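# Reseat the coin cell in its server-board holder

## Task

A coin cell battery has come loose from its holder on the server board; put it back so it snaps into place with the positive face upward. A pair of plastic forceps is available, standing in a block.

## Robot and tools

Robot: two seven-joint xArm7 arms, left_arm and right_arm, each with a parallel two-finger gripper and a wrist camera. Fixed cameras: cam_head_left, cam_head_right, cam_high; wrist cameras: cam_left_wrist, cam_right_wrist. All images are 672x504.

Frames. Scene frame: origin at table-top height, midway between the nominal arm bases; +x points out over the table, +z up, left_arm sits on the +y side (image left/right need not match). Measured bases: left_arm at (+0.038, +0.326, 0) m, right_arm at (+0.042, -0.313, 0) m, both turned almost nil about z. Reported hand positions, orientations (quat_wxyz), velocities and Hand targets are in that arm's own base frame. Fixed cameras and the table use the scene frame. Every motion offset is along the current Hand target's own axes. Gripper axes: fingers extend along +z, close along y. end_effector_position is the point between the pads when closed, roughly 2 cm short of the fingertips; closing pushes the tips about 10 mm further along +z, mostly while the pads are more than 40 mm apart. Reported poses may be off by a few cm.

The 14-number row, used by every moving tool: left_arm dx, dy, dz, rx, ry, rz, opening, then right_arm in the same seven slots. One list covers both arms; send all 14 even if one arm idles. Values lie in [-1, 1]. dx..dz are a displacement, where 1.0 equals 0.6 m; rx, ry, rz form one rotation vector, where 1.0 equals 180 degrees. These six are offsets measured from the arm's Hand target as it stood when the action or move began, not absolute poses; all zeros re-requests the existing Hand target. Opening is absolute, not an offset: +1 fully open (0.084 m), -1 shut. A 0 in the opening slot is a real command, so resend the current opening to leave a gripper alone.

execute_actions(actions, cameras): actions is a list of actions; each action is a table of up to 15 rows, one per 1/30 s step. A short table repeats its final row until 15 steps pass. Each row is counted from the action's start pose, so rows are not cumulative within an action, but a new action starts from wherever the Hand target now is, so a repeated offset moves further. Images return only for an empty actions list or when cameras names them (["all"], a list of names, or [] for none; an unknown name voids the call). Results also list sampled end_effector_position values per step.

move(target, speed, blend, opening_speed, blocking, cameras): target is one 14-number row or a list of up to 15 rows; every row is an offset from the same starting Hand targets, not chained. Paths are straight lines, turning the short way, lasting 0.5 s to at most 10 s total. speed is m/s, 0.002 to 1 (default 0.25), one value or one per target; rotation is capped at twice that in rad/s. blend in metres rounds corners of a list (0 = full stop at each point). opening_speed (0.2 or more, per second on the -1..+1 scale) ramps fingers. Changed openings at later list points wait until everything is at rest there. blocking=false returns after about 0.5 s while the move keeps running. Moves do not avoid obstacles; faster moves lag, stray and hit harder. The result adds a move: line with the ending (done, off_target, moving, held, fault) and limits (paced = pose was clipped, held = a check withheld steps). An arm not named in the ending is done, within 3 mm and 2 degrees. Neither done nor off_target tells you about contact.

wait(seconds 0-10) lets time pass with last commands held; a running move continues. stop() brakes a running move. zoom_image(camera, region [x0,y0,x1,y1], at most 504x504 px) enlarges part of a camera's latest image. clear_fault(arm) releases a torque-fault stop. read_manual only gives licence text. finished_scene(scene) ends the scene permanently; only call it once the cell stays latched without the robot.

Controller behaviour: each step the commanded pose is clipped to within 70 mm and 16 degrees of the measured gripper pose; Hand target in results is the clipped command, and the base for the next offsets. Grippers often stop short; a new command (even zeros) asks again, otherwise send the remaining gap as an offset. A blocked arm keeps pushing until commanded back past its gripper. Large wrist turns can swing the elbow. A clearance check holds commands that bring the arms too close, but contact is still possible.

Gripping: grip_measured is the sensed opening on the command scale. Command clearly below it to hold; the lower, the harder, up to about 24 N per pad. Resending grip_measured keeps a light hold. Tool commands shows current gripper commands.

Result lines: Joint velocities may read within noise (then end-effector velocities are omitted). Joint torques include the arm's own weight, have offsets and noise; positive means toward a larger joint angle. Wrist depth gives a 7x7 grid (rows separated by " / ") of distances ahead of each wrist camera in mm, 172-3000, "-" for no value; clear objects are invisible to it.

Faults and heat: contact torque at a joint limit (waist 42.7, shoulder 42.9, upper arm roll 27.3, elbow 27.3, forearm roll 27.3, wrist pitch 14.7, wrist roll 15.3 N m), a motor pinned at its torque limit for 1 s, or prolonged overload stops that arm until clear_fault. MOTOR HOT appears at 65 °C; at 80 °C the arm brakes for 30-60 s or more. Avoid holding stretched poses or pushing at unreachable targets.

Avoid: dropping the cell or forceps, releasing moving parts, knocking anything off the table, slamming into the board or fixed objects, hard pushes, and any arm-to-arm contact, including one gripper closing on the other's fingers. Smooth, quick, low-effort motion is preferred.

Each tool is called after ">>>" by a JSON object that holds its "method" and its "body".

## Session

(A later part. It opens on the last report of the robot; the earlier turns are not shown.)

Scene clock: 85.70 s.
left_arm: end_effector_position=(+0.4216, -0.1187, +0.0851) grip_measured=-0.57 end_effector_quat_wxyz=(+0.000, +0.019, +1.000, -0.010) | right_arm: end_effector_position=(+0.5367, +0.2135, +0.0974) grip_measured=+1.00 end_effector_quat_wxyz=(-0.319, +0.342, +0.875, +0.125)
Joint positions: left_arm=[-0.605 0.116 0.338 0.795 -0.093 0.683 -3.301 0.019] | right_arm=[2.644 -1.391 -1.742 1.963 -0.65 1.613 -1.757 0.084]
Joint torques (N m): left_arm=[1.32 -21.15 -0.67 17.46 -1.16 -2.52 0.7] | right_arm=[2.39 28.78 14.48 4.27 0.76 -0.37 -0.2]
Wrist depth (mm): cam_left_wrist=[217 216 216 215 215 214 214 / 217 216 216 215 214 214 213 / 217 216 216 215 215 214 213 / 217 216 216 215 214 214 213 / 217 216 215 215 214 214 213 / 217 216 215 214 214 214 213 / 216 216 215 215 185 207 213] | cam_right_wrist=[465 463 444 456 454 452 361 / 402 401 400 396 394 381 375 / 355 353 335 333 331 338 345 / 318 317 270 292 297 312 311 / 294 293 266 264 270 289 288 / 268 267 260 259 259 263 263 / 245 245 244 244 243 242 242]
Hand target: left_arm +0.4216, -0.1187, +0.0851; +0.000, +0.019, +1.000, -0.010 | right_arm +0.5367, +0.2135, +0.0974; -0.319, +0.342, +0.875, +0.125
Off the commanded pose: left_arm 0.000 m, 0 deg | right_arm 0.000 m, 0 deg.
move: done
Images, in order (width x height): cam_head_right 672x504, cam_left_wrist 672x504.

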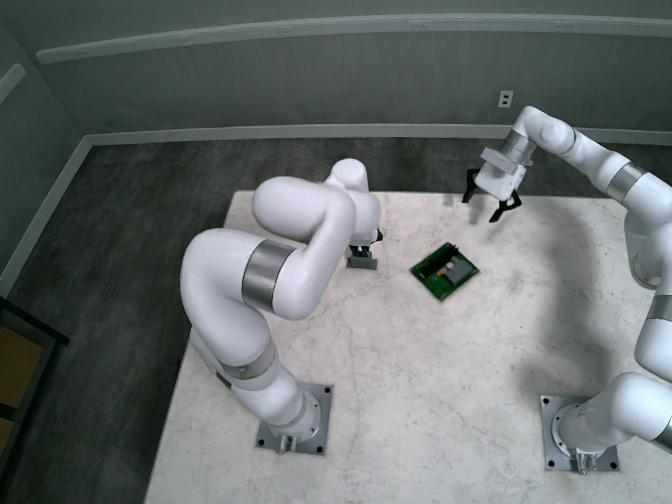

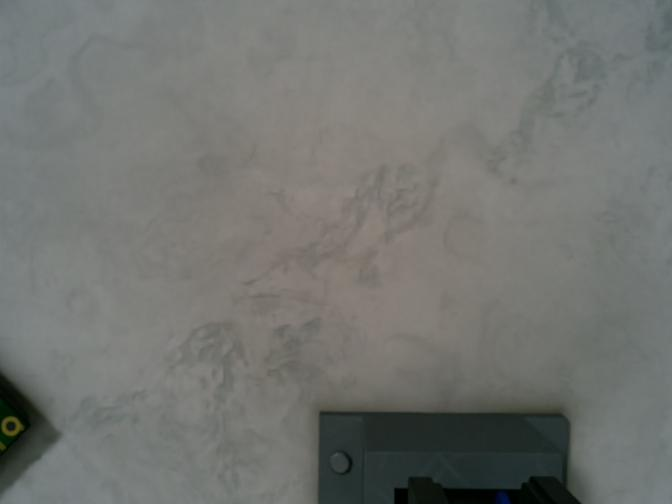

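>>> {"method": "move", "body": {"target": [0,0,0,0,0,0,-0.7,0,0,0,0,0,0,1], "opening_speed": 0.5, "cameras": ["cam_left_wrist"]}}

>>> {"method": "zoom_image", "body": {"camera": "cam_left_wrist", "region": [372, 404, 572, 504]}}

Scene clock: 88.00 s.
left_arm: end_effector_position=(+0.4216, -0.1187, +0.0851) grip_measured=-0.72 end_effector_quat_wxyz=(+0.000, +0.019, +1.000, -0.010) | right_arm: end_effector_position=(+0.5367, +0.2135, +0.0974) grip_measured=+1.00 end_effector_quat_wxyz=(-0.319, +0.342, +0.875, +0.125)
Joint positions: left_arm=[-0.605 0.116 0.338 0.795 -0.093 0.683 -3.301 0.012] | right_arm=[2.644 -1.391 -1.742 1.963 -0.65 1.613 -1.757 0.084]
Joint torques (N m): left_arm=[1.5 -21.14 -0.7 17.22 -1.06 -2.55 0.63] | right_arm=[2.42 28.98 14.64 4.38 0.99 -0.43 -0.16]
Wrist depth (mm): cam_left_wrist=[217 216 216 215 215 214 213 / 217 216 216 215 214 214 213 / 217 216 216 215 214 214 213 / 217 216 215 215 214 214 213 / 217 216 215 215 214 214 213 / 216 216 215 215 214 213 213 / 216 216 215 215 185 207 213] | cam_right_wrist=[466 463 443 457 455 452 363 / 403 400 399 397 395 382 375 / 355 354 335 334 332 338 346 / 318 317 269 292 298 312 311 / 294 293 265 265 269 289 288 / 268 267 260 260 258 263 263 / 246 245 244 243 243 242 242]
Hand target: left_arm +0.4216, -0.1187, +0.0851; +0.000, +0.019, +1.000, -0.010 | right_arm +0.5367, +0.2135, +0.0974; -0.319, +0.342, +0.875, +0.125
Off the commanded pose: left_arm 0.000 m, 0 deg | right_arm 0.000 m, 0 deg.
move: done
Images, in order (width x height): cam_left_wrist 672x504.

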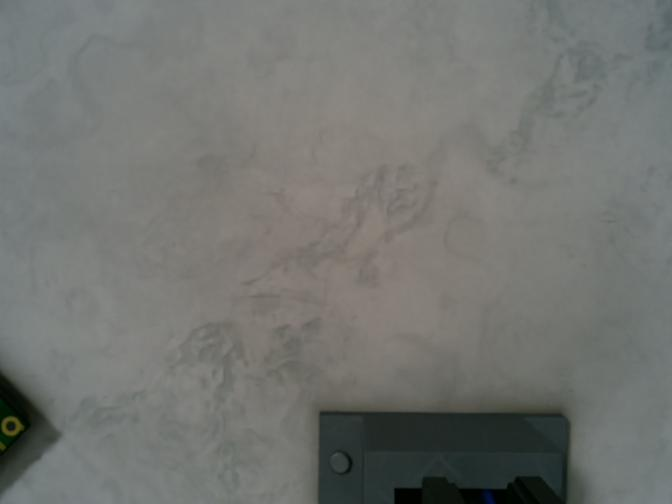

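Scaled by 2.520 from the camera's 672x504 image, which has a finer 960x720 frame.

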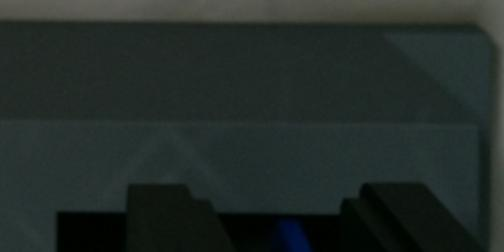

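>>> {"method": "move", "body": {"target": [0,0,-0.2,0,0,0,-0.72,0,0,0,0,0,0,1], "speed": 0.2, "cameras": ["cam_left_wrist","cam_head_right","cam_high"]}}

>>> {"method": "zoom_image", "body": {"camera": "cam_head_right", "region": [320, 190, 420, 290]}}

>>> {"method": "zoom_image", "body": {"camera": "cam_left_wrist", "region": [372, 404, 572, 504]}}

>>> {"method": "zoom_image", "body": {"camera": "cam_high", "region": [180, 80, 300, 200]}}

Scene clock: 92.23 s.
left_arm: end_effector_position=(+0.4217, -0.1162, +0.2050) grip_measured=-0.74 end_effector_quat_wxyz=(+0.000, +0.019, +1.000, -0.010) | right_arm: end_effector_position=(+0.5367, +0.2135, +0.0974) grip_measured=+1.00 end_effector_quat_wxyz=(-0.319, +0.342, +0.875, +0.125)
Joint positions: left_arm=[-0.609 -0.095 0.341 0.948 0.014 1.033 -3.38 0.011] | right_arm=[2.644 -1.391 -1.742 1.963 -0.65 1.613 -1.757 0.084]
Joint torques (N m): left_arm=[-1.56 -23.56 -1.65 20.51 1.69 -0.82 -0.8] | right_arm=[2.46 29.08 15.1 4.3 1.21 -0.42 -0.12]
Wrist depth (mm): cam_left_wrist=[336 336 335 335 333 332 331 / 337 336 335 334 334 333 332 / 337 335 335 334 333 332 331 / 337 335 335 334 333 333 331 / 324 335 335 334 333 332 331 / 324 335 335 334 290 332 331 / 336 335 334 334 332 331 331] | cam_right_wrist=[466 462 445 457 455 452 369 / 403 401 398 397 395 383 376 / 355 354 335 333 332 339 346 / 318 317 269 291 297 312 310 / 294 293 265 264 270 289 288 / 268 267 260 260 259 264 263 / 246 246 244 243 243 242 242]
Hand target: left_arm +0.4217, -0.1162, +0.2050; +0.000, +0.019, +1.000, -0.010 | right_arm +0.5367, +0.2135, +0.0974; -0.319, +0.342, +0.875, +0.125
Off the commanded pose: left_arm 0.000 m, 0 deg | right_arm 0.000 m, 0 deg.
move: done
Images, in order (width x height): cam_head_right 672x504, cam_high 672x504, cam_left_wrist 672x504.

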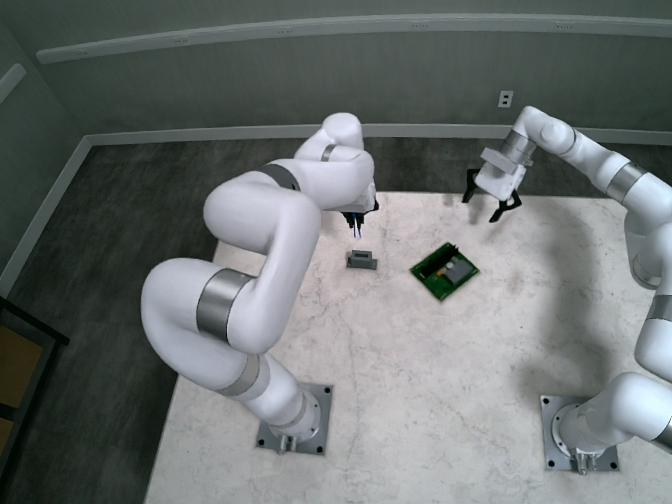

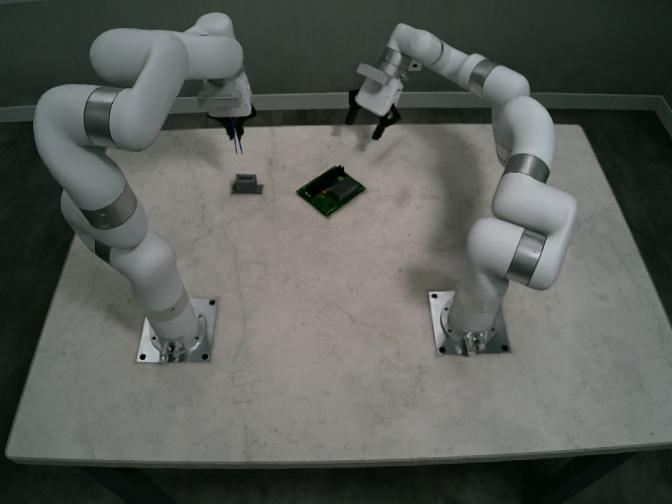

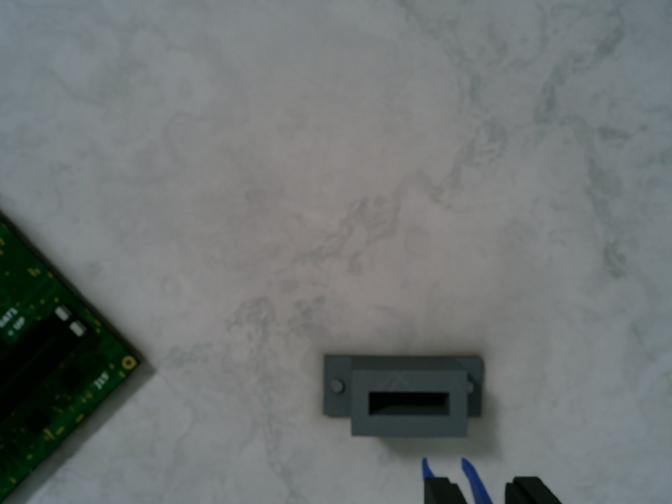

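Scaled by 5.040 from the camera's 672x504 image, which has a finer 960x720 frame.

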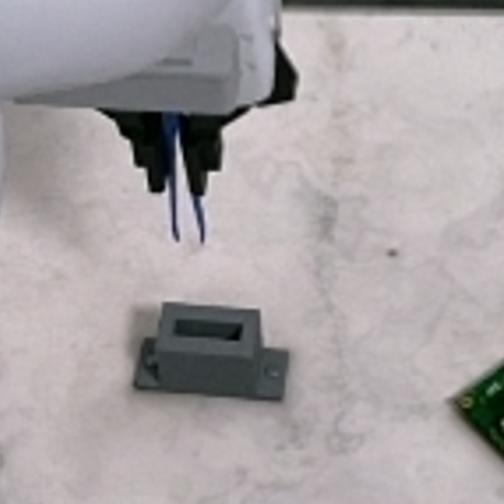

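Scaled by 2.520 from the camera's 672x504 image, which has a finer 960x720 frame.

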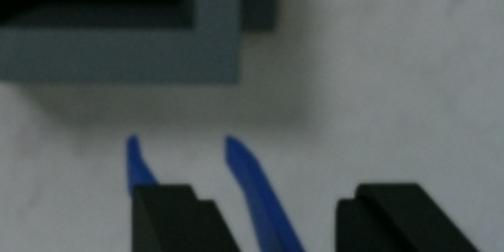

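Scaled by 4.200 from the camera's 672x504 image, which has a finer 960x720 frame.

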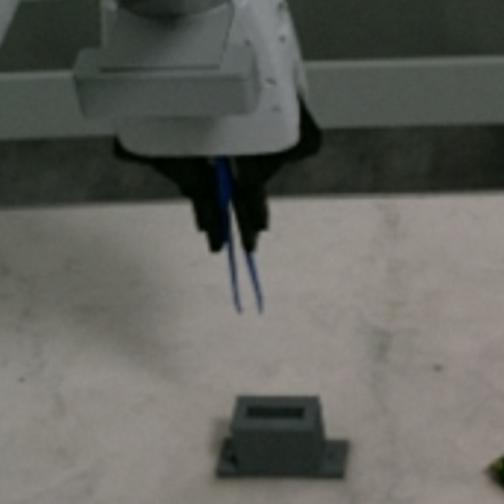

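>>> {"method": "move", "body": {"target": [[0.08,-0.05,0,0,0,0,-0.74,0,0,0,0,0,0,1],[0.08,-0.05,0.18,0,0,0,-0.74,0,0,0,0,0,0,1],[0.08,-0.05,0.18,0,0,0,-0.66,0,0,0,0,0,0,1]], "speed": 0.2, "cameras": ["cam_left_wrist","cam_head_right","cam_right_wrist"]}}

>>> {"method": "zoom_image", "body": {"camera": "cam_left_wrist", "region": [372, 404, 572, 504]}}

>>> {"method": "zoom_image", "body": {"camera": "cam_head_right", "region": [320, 210, 420, 310]}}

Scene clock: 98.63 s.
left_arm: end_effector_position=(+0.3724, -0.1466, +0.0977) grip_measured=-0.68 end_effector_quat_wxyz=(+0.000, +0.019, +1.000, -0.010) | right_arm: end_effector_position=(+0.5367, +0.2135, +0.0974) grip_measured=+1.00 end_effector_quat_wxyz=(-0.319, +0.342, +0.875, +0.125)
Joint positions: left_arm=[-0.656 -0.033 0.289 0.666 -0.016 0.691 -3.458 0.014] | right_arm=[2.644 -1.391 -1.742 1.963 -0.65 1.613 -1.757 0.084]
Joint torques (N m): left_arm=[-1.21 -17.61 0.53 16.71 -1.18 -2.67 0.66] | right_arm=[2.45 29.16 15.21 4.32 1.26 -0.46 -0.18]
Wrist depth (mm): cam_left_wrist=[230 229 228 228 227 226 226 / 230 229 228 227 227 227 226 / 229 229 228 228 227 226 226 / 229 229 228 227 227 226 226 / 229 229 228 227 227 226 226 / 229 229 228 227 227 226 226 / 217 228 228 227 227 226 225] | cam_right_wrist=[466 463 444 457 455 436 369 / 403 402 399 397 394 382 375 / 355 353 335 333 332 339 346 / 318 317 269 291 298 312 310 / 294 293 265 264 270 289 288 / 268 267 260 260 259 264 263 / 246 245 245 244 243 242 242]
Hand target: left_arm +0.3725, -0.1466, +0.0977; +0.000, +0.019, +1.000, -0.010 | right_arm +0.5367, +0.2135, +0.0974; -0.319, +0.342, +0.875, +0.125
Off the commanded pose: left_arm 0.000 m, 0 deg | right_arm 0.000 m, 0 deg.
move: done
Images, in order (width x height): cam_head_right 672x504, cam_left_wrist 672x504, cam_right_wrist 672x504.

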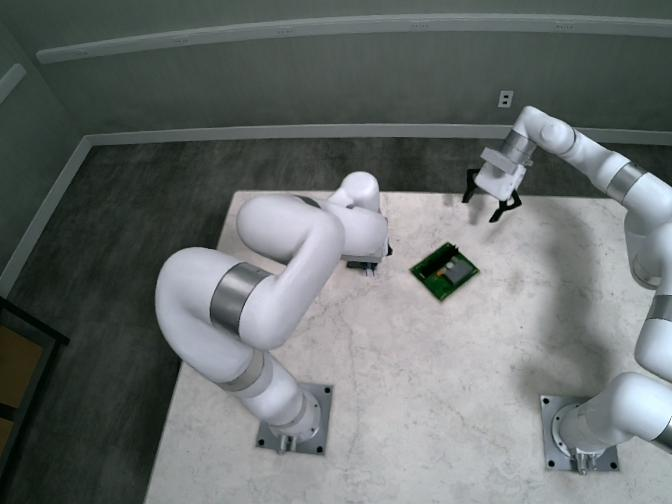

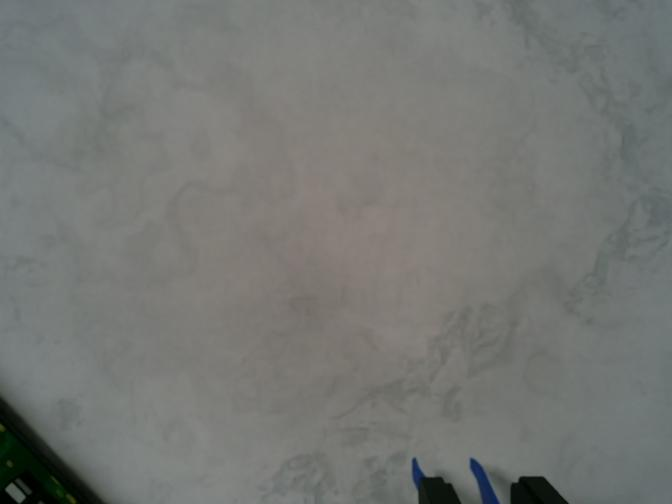

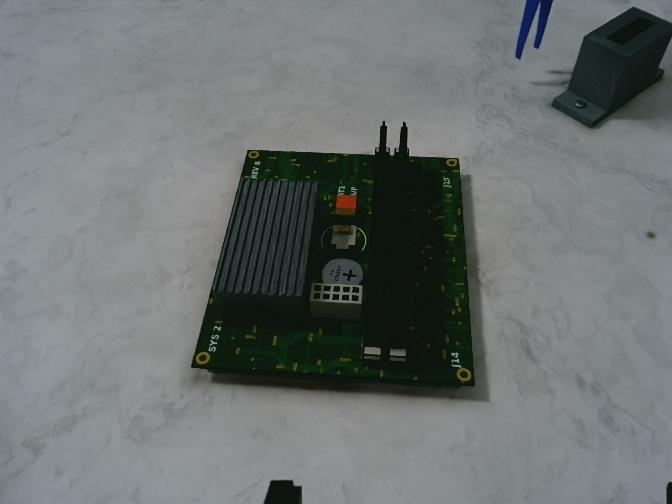

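Scaled by 2.520 from the camera's 672x504 image, which has a finer 960x720 frame.

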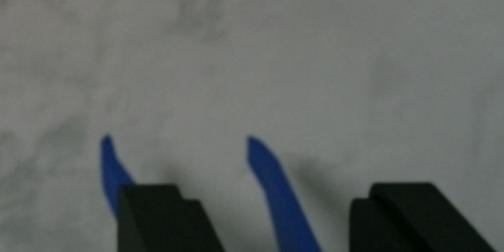

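Scaled by 5.040 from the camera's 672x504 image, which has a finer 960x720 frame.

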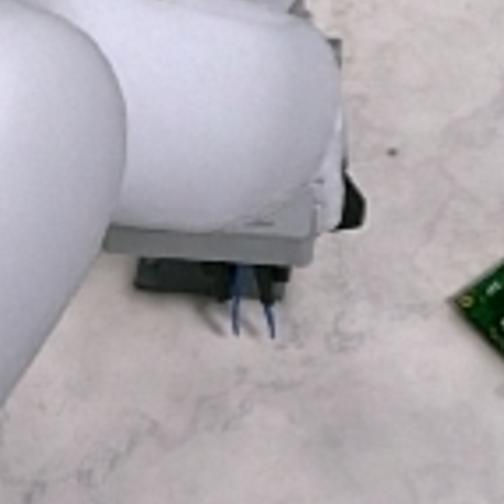

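>>> {"method": "move", "body": {"target": [[0,0,-0.1,0,0,0,-0.63,0,0,0,0,0,0,1],[-0.0885,-0.3507,-0.1135,-0.006,0.002,0.2253,-0.63,0,0,0,0,0,0,1]], "speed": 0.3, "blend": [0.02,0], "opening_speed": 0.5, "cameras": ["cam_left_wrist","cam_right_wrist"]}}

>>> {"method": "zoom_image", "body": {"camera": "cam_right_wrist", "region": [270, 100, 440, 330]}}

>>> {"method": "zoom_image", "body": {"camera": "cam_left_wrist", "region": [372, 404, 572, 504]}}

Scene clock: 105.60 s.
left_arm: end_effector_position=(+0.4176, -0.3574, +0.1701) grip_measured=-0.65 end_effector_quat_wxyz=(+0.000, +0.364, +0.931, -0.001) | right_arm: end_effector_position=(+0.5367, +0.2135, +0.0974) grip_measured=+1.00 end_effector_quat_wxyz=(-0.319, +0.342, +0.875, +0.125)
Joint positions: left_arm=[-0.809 0.312 0.113 1.345 -0.041 1.034 -3.075 0.015] | right_arm=[2.644 -1.391 -1.742 1.963 -0.65 1.613 -1.757 0.084]
Joint torques (N m): left_arm=[-0.91 -30.02 -0.66 20.33 -1.24 -0.89 0.67] | right_arm=[2.42 29.16 15.19 4.26 1.32 -0.44 -0.18]
Wrist depth (mm): cam_left_wrist=[299 299 299 299 299 299 299 / 298 299 299 299 299 299 299 / 299 299 299 299 299 299 299 / 298 299 298 286 287 287 299 / 298 298 299 263 286 287 298 / 299 299 298 263 283 287 298 / 298 299 299 263 276 298 298] | cam_right_wrist=[466 449 445 440 455 452 369 / 403 401 387 385 394 382 375 / 355 353 335 334 332 339 345 / 318 317 270 292 297 312 310 / 294 293 265 264 269 289 287 / 268 267 260 260 259 263 263 / 246 245 245 244 243 242 242]
Hand target: left_arm +0.4176, -0.3574, +0.1701; +0.000, +0.364, +0.931, -0.001 | right_arm +0.5367, +0.2135, +0.0974; -0.319, +0.342, +0.875, +0.125
Off the commanded pose: left_arm 0.000 m, 0 deg | right_arm 0.000 m, 0 deg.
move: done
Images, in order (width x height): cam_left_wrist 672x504, cam_right_wrist 672x504.

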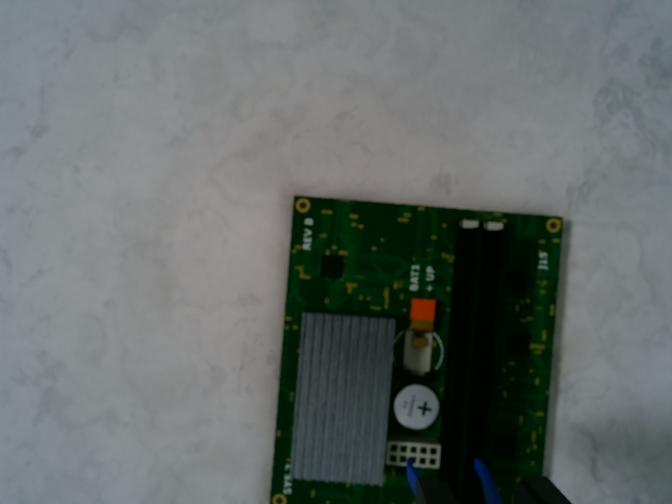

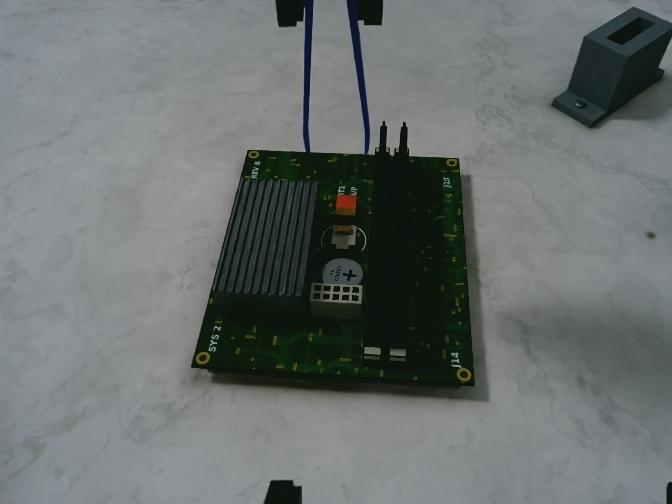

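Scaled by 2.191 from the camera's 672x504 image, which has a finer 960x720 frame.

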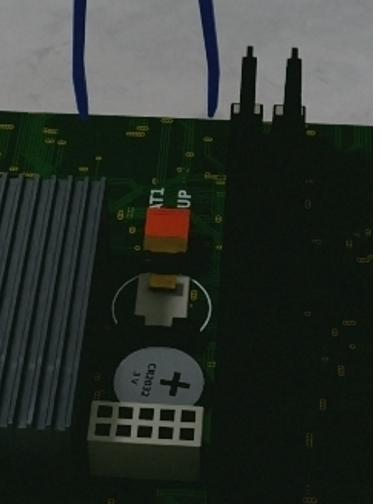

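Scaled by 2.520 from the camera's 672x504 image, which has a finer 960x720 frame.

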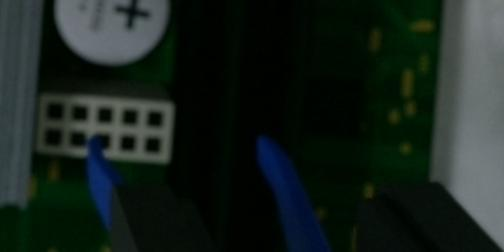

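>>> {"method": "move", "body": {"target": [0,0.0012,0.067,0,0,0.0265,-0.63,0,0,0,0,0,0,1], "speed": 0.2, "cameras": ["cam_left_wrist","cam_right_wrist"]}}

>>> {"method": "zoom_image", "body": {"camera": "cam_right_wrist", "region": [280, 100, 400, 330]}}

>>> {"method": "zoom_image", "body": {"camera": "cam_left_wrist", "region": [372, 374, 532, 504]}}

Scene clock: 110.83 s.
left_arm: end_effector_position=(+0.4181, -0.3570, +0.1300) grip_measured=-0.65 end_effector_quat_wxyz=(+0.000, +0.403, +0.915, -0.001) | right_arm: end_effector_position=(+0.5367, +0.2135, +0.0974) grip_measured=+1.00 end_effector_quat_wxyz=(-0.319, +0.342, +0.875, +0.125)
Joint positions: left_arm=[-0.797 0.361 0.101 1.293 -0.045 0.933 -2.988 0.015] | right_arm=[2.644 -1.391 -1.742 1.963 -0.65 1.613 -1.757 0.084]
Joint torques (N m): left_arm=[1.65 -30.92 -0.74 15.69 -1.29 -2.6 0.75] | right_arm=[2.41 29.22 15.19 4.39 1.24 -0.45 -0.14]
Wrist depth (mm): cam_left_wrist=[259 259 259 259 259 259 259 / 259 259 259 259 259 259 259 / 259 259 259 259 259 259 259 / 259 259 259 247 247 246 259 / 259 259 259 247 247 247 259 / 259 259 259 223 247 247 259 / 258 259 259 223 243 247 259] | cam_right_wrist=[466 446 - 181 438 452 369 / 403 389 374 206 395 382 375 / 355 353 343 334 331 339 346 / 318 317 269 291 297 312 310 / 294 293 265 265 270 289 288 / 268 267 261 260 259 263 263 / 246 245 244 243 243 242 242]
Hand target: left_arm +0.4181, -0.3570, +0.1299; +0.000, +0.403, +0.915, -0.001 | right_arm +0.5367, +0.2135, +0.0974; -0.319, +0.342, +0.875, +0.125
Off the commanded pose: left_arm 0.000 m, 0 deg | right_arm 0.000 m, 0 deg.
move: done
Images, in order (width x height): cam_left_wrist 672x504, cam_right_wrist 672x504.

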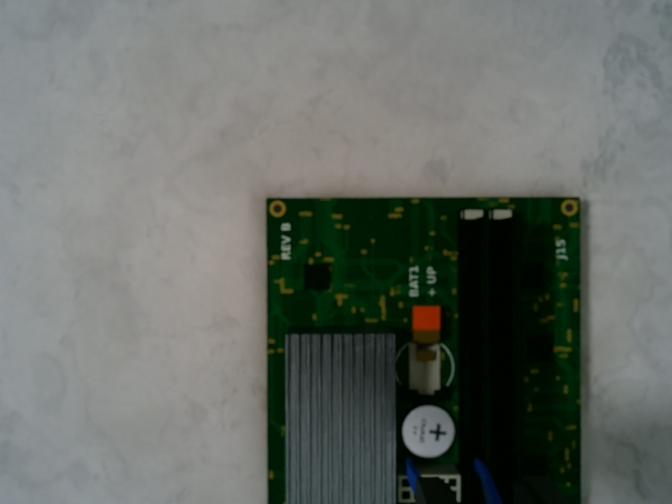

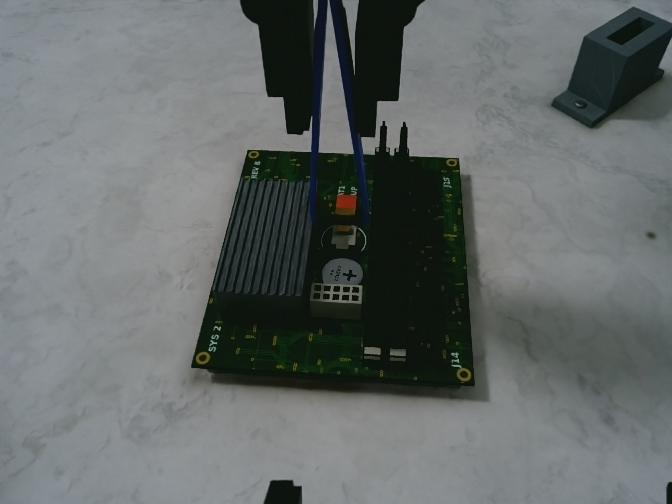

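Scaled by 2.191 from the camera's 672x504 image, which has a finer 960x720 frame.

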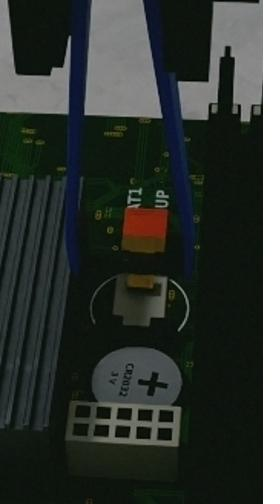

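Scaled by 3.150 from the camera's 672x504 image, which has a finer 960x720 frame.

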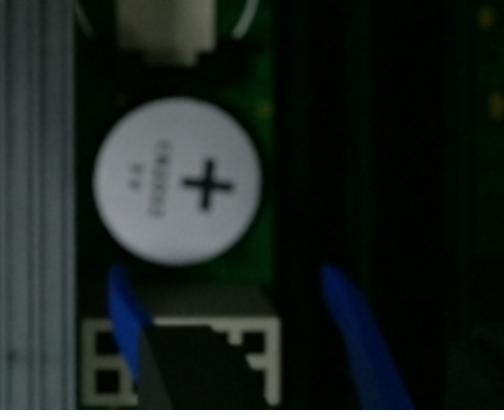

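>>> {"method": "move", "body": {"target": [0,0,0.048,0,0,0,-0.62,0,0,0,0,0,0,1], "speed": 0.1, "cameras": ["cam_left_wrist","cam_right_wrist"]}}

>>> {"method": "zoom_image", "body": {"camera": "cam_right_wrist", "region": [290, 190, 400, 330]}}

>>> {"method": "zoom_image", "body": {"camera": "cam_left_wrist", "region": [372, 374, 532, 504]}}

Scene clock: 116.67 s.
left_arm: end_effector_position=(+0.4181, -0.3570, +0.1012) grip_measured=-0.64 end_effector_quat_wxyz=(+0.000, +0.403, +0.915, -0.001) | right_arm: end_effector_position=(+0.5367, +0.2135, +0.0974) grip_measured=+1.00 end_effector_quat_wxyz=(-0.319, +0.342, +0.875, +0.125)
Joint positions: left_arm=[-0.796 0.403 0.098 1.265 -0.052 0.863 -2.984 0.016] | right_arm=[2.644 -1.391 -1.742 1.963 -0.65 1.613 -1.757 0.084]
Joint torques (N m): left_arm=[1.73 -31.34 -0.55 15.1 -1.29 -2.57 0.62] | right_arm=[2.52 29.04 15.11 4.24 1.28 -0.45 -0.13]
Wrist depth (mm): cam_left_wrist=[230 230 230 230 231 231 230 / 230 230 230 230 230 230 230 / 230 231 230 230 230 218 230 / 230 230 230 218 218 190 230 / 230 230 230 218 218 191 230 / 230 230 230 195 217 208 230 / 230 230 230 195 215 208 230] | cam_right_wrist=[449 - 186 - 186 436 369 / 403 389 - 204 383 382 375 / 355 354 333 225 332 339 346 / 318 317 270 287 297 311 311 / 294 293 265 264 269 289 288 / 268 267 261 259 259 263 263 / 246 245 245 243 243 242 242]
Hand target: left_arm +0.4181, -0.3570, +0.1011; +0.000, +0.403, +0.915, -0.001 | right_arm +0.5367, +0.2135, +0.0974; -0.319, +0.342, +0.875, +0.125
Off the commanded pose: left_arm 0.000 m, 0 deg | right_arm 0.000 m, 0 deg.
move: done
Images, in order (width x height): cam_left_wrist 672x504, cam_right_wrist 672x504.

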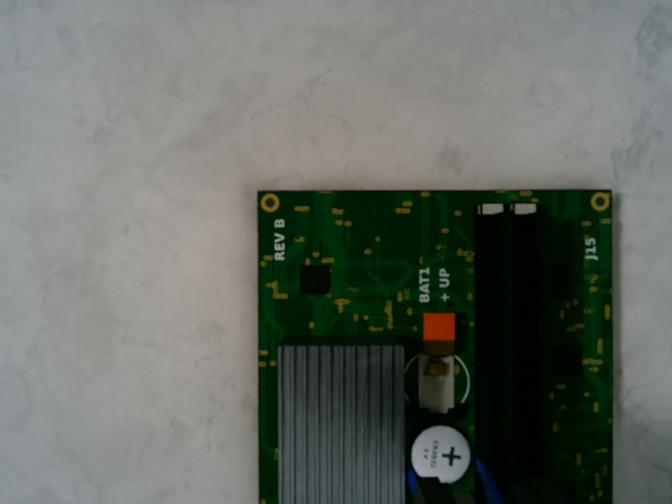

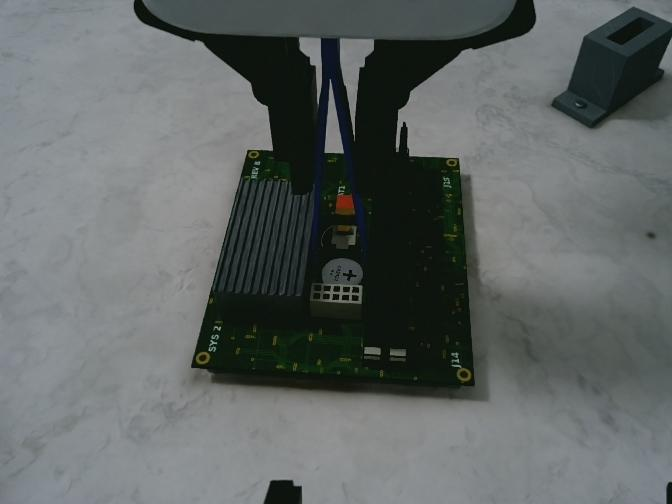

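Scaled by 3.600 from the camera's 672x504 image, which has a finer 960x720 frame.

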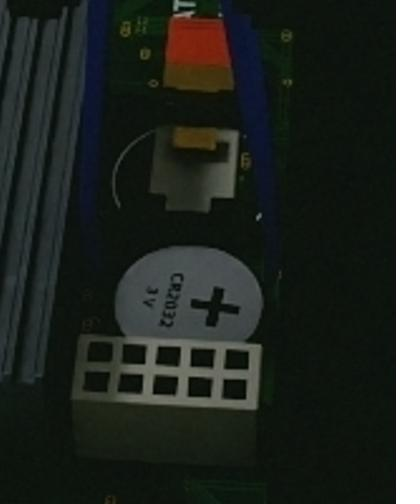

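Scaled by 3.150 from the camera's 672x504 image, which has a finer 960x720 frame.

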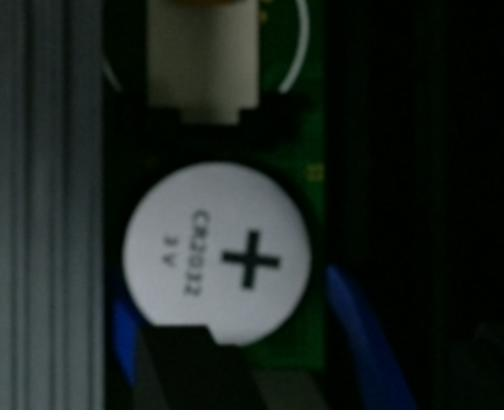

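>>> {"method": "move", "body": {"target": [0,0.001,0.0067,0,0,0,-0.62,0,0,0,0,0,0,1], "speed": 0.05, "cameras": ["cam_left_wrist","cam_right_wrist"]}}

>>> {"method": "zoom_image", "body": {"camera": "cam_right_wrist", "region": [300, 220, 390, 320]}}

>>> {"method": "zoom_image", "body": {"camera": "cam_left_wrist", "region": [372, 404, 492, 504]}}

Scene clock: 121.37 s.
left_arm: end_effector_position=(+0.4185, -0.3566, +0.0971) grip_measured=-0.64 end_effector_quat_wxyz=(+0.000, +0.403, +0.915, -0.001) | right_arm: end_effector_position=(+0.5367, +0.2135, +0.0974) grip_measured=+1.00 end_effector_quat_wxyz=(-0.319, +0.342, +0.875, +0.125)
Joint positions: left_arm=[-0.794 0.41 0.098 1.262 -0.053 0.854 -2.982 0.016] | right_arm=[2.644 -1.391 -1.742 1.963 -0.65 1.613 -1.757 0.084]
Joint torques (N m): left_arm=[1.65 -31.37 -0.73 15.29 -1.14 -2.79 0.69] | right_arm=[2.5 29.31 15.19 4.23 1.33 -0.37 -0.16]
Wrist depth (mm): cam_left_wrist=[226 226 226 226 226 226 226 / 226 226 226 226 226 226 226 / 226 226 227 226 226 214 226 / 226 226 226 214 214 188 226 / 226 226 226 214 214 204 226 / 226 226 226 191 213 204 226 / 226 226 226 191 211 213 226] | cam_right_wrist=[434 - - - 185 437 369 / 403 389 - 206 383 381 375 / 355 353 343 228 331 339 346 / 318 317 269 287 298 312 310 / 294 293 265 264 269 289 288 / 268 267 260 259 258 264 263 / 246 245 245 243 243 242 241]
Hand target: left_arm +0.4185, -0.3566, +0.0971; +0.000, +0.403, +0.915, -0.001 | right_arm +0.5367, +0.2135, +0.0974; -0.319, +0.342, +0.875, +0.125
Off the commanded pose: left_arm 0.000 m, 0 deg | right_arm 0.000 m, 0 deg.
move: done
Images, in order (width x height): cam_left_wrist 672x504, cam_right_wrist 672x504.

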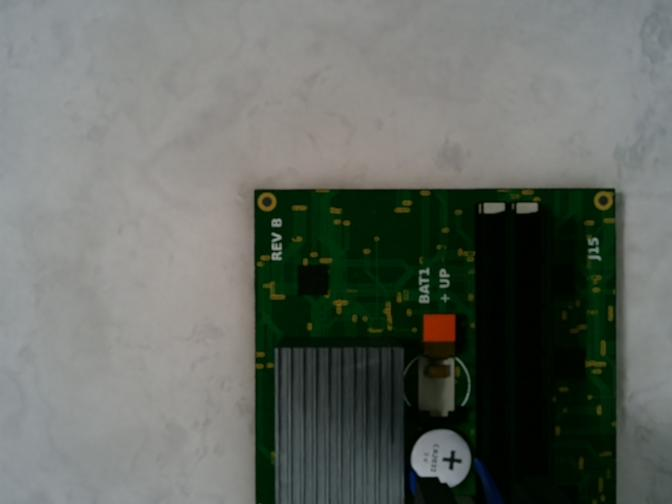

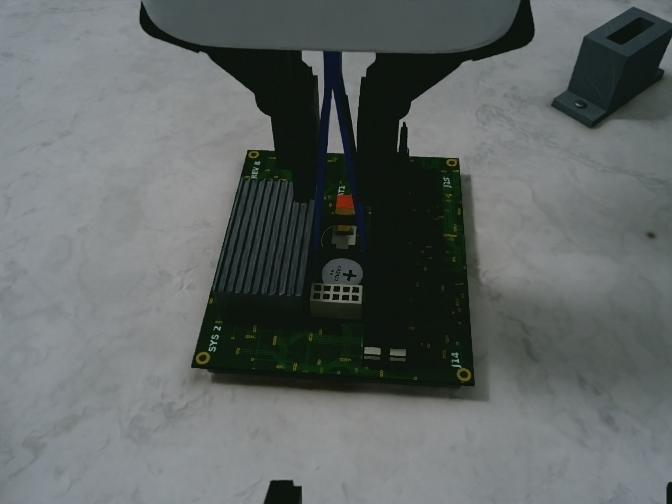

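Scaled by 5.040 from the camera's 672x504 image, which has a finer 960x720 frame.

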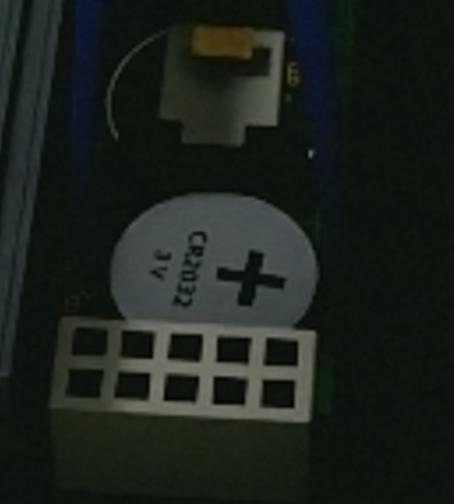

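Scaled by 4.200 from the camera's 672x504 image, which has a finer 960x720 frame.

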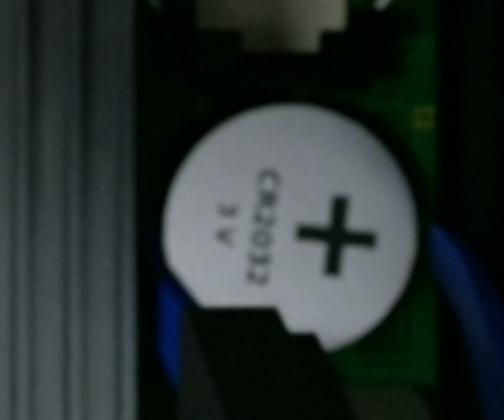

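>>> {"method": "move", "body": {"target": [[0,-0.0003,0.0045,0,0,0,-0.62,0,0,0,0,0,0,1],[0,-0.0003,0.0045,0,0,0,-0.72,0,0,0,0,0,0,1]], "speed": 0.05, "cameras": ["cam_left_wrist","cam_right_wrist"]}}

>>> {"method": "zoom_image", "body": {"camera": "cam_right_wrist", "region": [300, 220, 390, 320]}}

>>> {"method": "zoom_image", "body": {"camera": "cam_left_wrist", "region": [372, 404, 492, 504]}}

Scene clock: 125.83 s.
left_arm: end_effector_position=(+0.4184, -0.3567, +0.0944) grip_measured=-0.74 end_effector_quat_wxyz=(+0.000, +0.403, +0.915, -0.001) | right_arm: end_effector_position=(+0.5367, +0.2135, +0.0974) grip_measured=+1.00 end_effector_quat_wxyz=(-0.319, +0.342, +0.875, +0.125)
Joint positions: left_arm=[-0.794 0.414 0.098 1.26 -0.053 0.847 -2.982 0.011] | right_arm=[2.644 -1.391 -1.742 1.963 -0.65 1.613 -1.757 0.084]
Joint torques (N m): left_arm=[0.54 -31.57 -0.36 15.04 -0.88 -2.64 0.62] | right_arm=[2.46 29.31 15.26 4.2 1.27 -0.46 -0.2]
Wrist depth (mm): cam_left_wrist=[224 224 223 223 224 224 224 / 224 224 223 224 223 223 223 / 224 224 224 223 224 211 223 / 224 223 223 212 211 202 223 / 224 223 223 212 211 202 223 / 223 224 223 188 210 202 223 / 223 223 223 188 208 203 223] | cam_right_wrist=[433 - - - - 452 369 / 403 389 203 205 382 382 375 / 355 353 333 224 332 339 345 / 318 317 269 276 297 312 311 / 295 293 265 264 269 289 288 / 268 267 260 260 258 263 263 / 246 245 245 244 243 242 242]
Hand target: left_arm +0.4184, -0.3567, +0.0944; +0.000, +0.403, +0.915, -0.001 | right_arm +0.5367, +0.2135, +0.0974; -0.319, +0.342, +0.875, +0.125
Off the commanded pose: left_arm 0.000 m, 0 deg | right_arm 0.000 m, 0 deg.
move: done
Images, in order (width x height): cam_left_wrist 672x504, cam_right_wrist 672x504.

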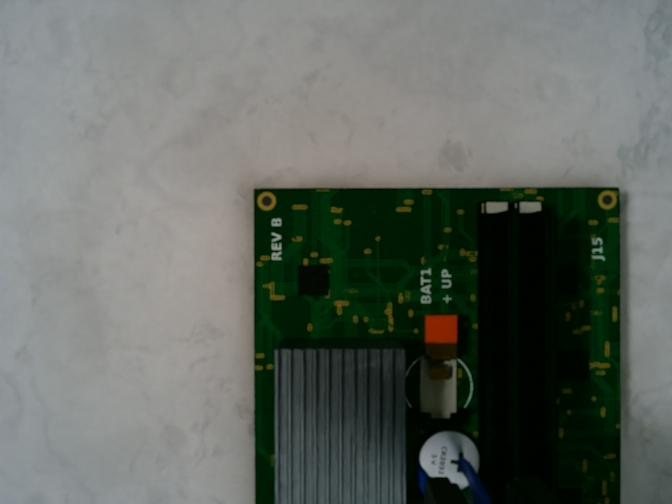

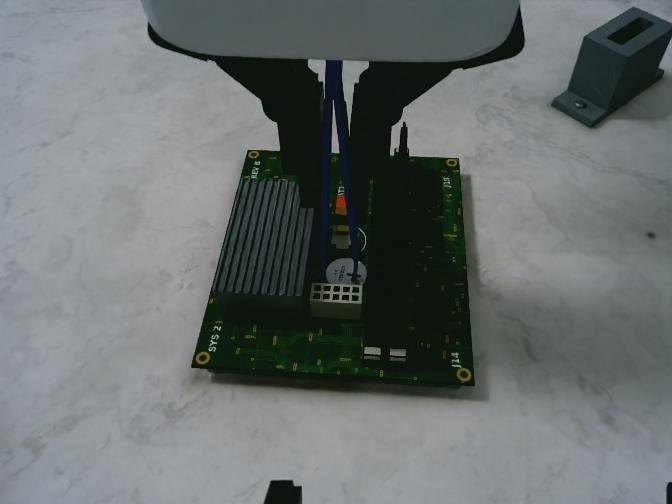

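Scaled by 5.040 from the camera's 672x504 image, which has a finer 960x720 frame.

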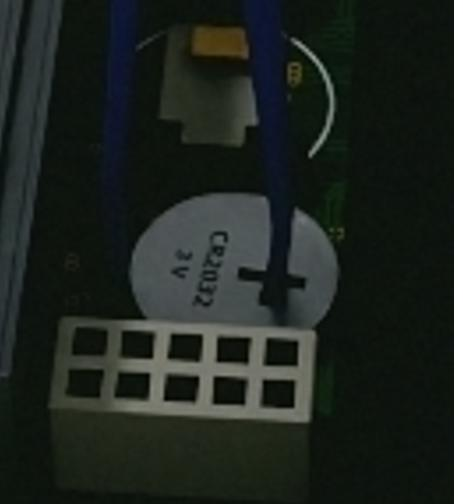

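Scaled by 4.200 from the camera's 672x504 image, which has a finer 960x720 frame.

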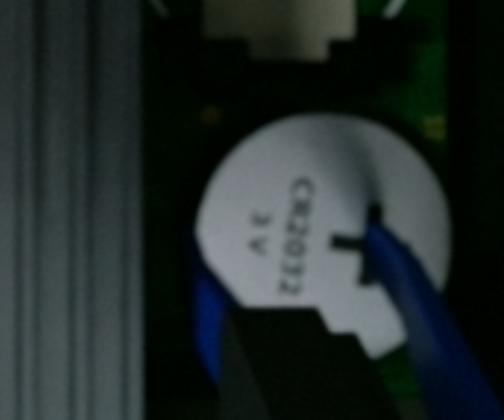

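>>> {"method": "move", "body": {"target": [[0,-0.006,0.001,0,0,0,-0.72,0,0,0,0,0,0,1],[0,-0.006,-0.012,0,0,0,-0.66,0,0,0,0,0,0,1],[0,0.006,-0.012,0.028,0,0,-0.62,0,0,0,0,0,0,1]], "speed": 0.05, "cameras": ["cam_left_wrist","cam_right_wrist"]}}

>>> {"method": "zoom_image", "body": {"camera": "cam_right_wrist", "region": [300, 150, 390, 320]}}

>>> {"method": "zoom_image", "body": {"camera": "cam_left_wrist", "region": [372, 404, 492, 504]}}

Scene clock: 133.23 s.
left_arm: end_effector_position=(+0.4210, -0.3543, +0.1016) grip_measured=-0.64 end_effector_quat_wxyz=(-0.017, +0.402, +0.914, -0.041) | right_arm: end_effector_position=(+0.5367, +0.2135, +0.0974) grip_measured=+1.00 end_effector_quat_wxyz=(-0.319, +0.342, +0.875, +0.125)
Joint positions: left_arm=[-0.732 0.413 0.07 1.285 -0.149 0.892 -2.885 0.016] | right_arm=[2.644 -1.391 -1.742 1.963 -0.65 1.613 -1.757 0.084]
Joint torques (N m): left_arm=[1.57 -31.78 -0.77 19.43 -1.36 -0.85 0.74] | right_arm=[2.48 29.41 15.16 4.28 1.35 -0.47 -0.1]
Wrist depth (mm): cam_left_wrist=[245 241 238 235 231 228 226 / 245 241 238 234 231 228 226 / 244 241 237 233 230 218 225 / 244 241 237 221 219 215 224 / 244 241 237 221 218 214 224 / 244 241 238 197 213 215 224 / 244 241 237 197 197 215 224] | cam_right_wrist=[449 - - - 184 422 369 / 403 389 376 201 382 382 375 / 355 354 333 222 331 339 345 / 318 317 269 291 297 313 310 / 294 293 265 264 269 289 288 / 268 267 260 259 258 264 262 / 246 245 244 243 243 242 242]
Hand target: left_arm +0.4210, -0.3543, +0.1016; -0.017, +0.402, +0.914, -0.041 | right_arm +0.5367, +0.2135, +0.0974; -0.319, +0.342, +0.875, +0.125
Off the commanded pose: left_arm 0.000 m, 0 deg | right_arm 0.000 m, 0 deg.
move: done
Images, in order (width x height): cam_left_wrist 672x504, cam_right_wrist 672x504.

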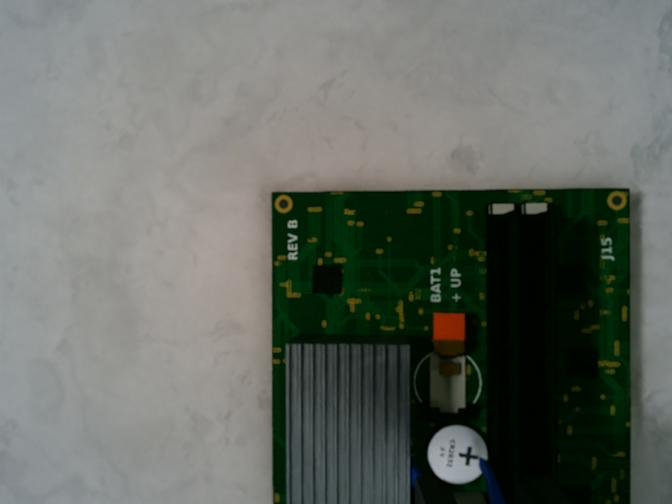

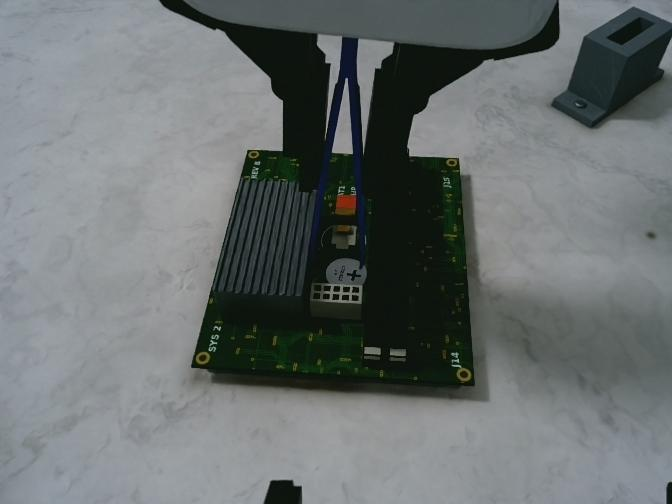

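Scaled by 2.965 from the camera's 672x504 image, which has a finer 960x720 frame.

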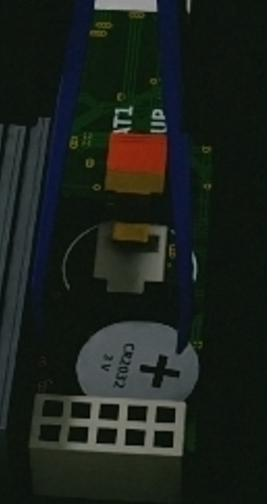

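Scaled by 4.200 from the camera's 672x504 image, which has a finer 960x720 frame.

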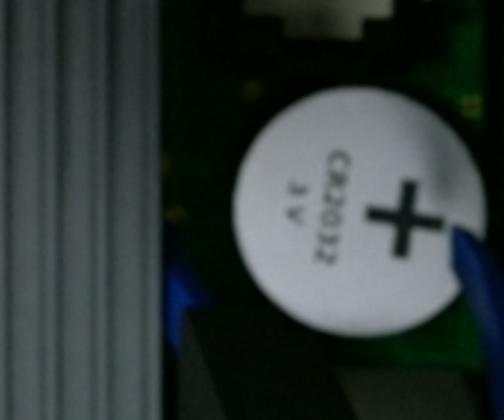

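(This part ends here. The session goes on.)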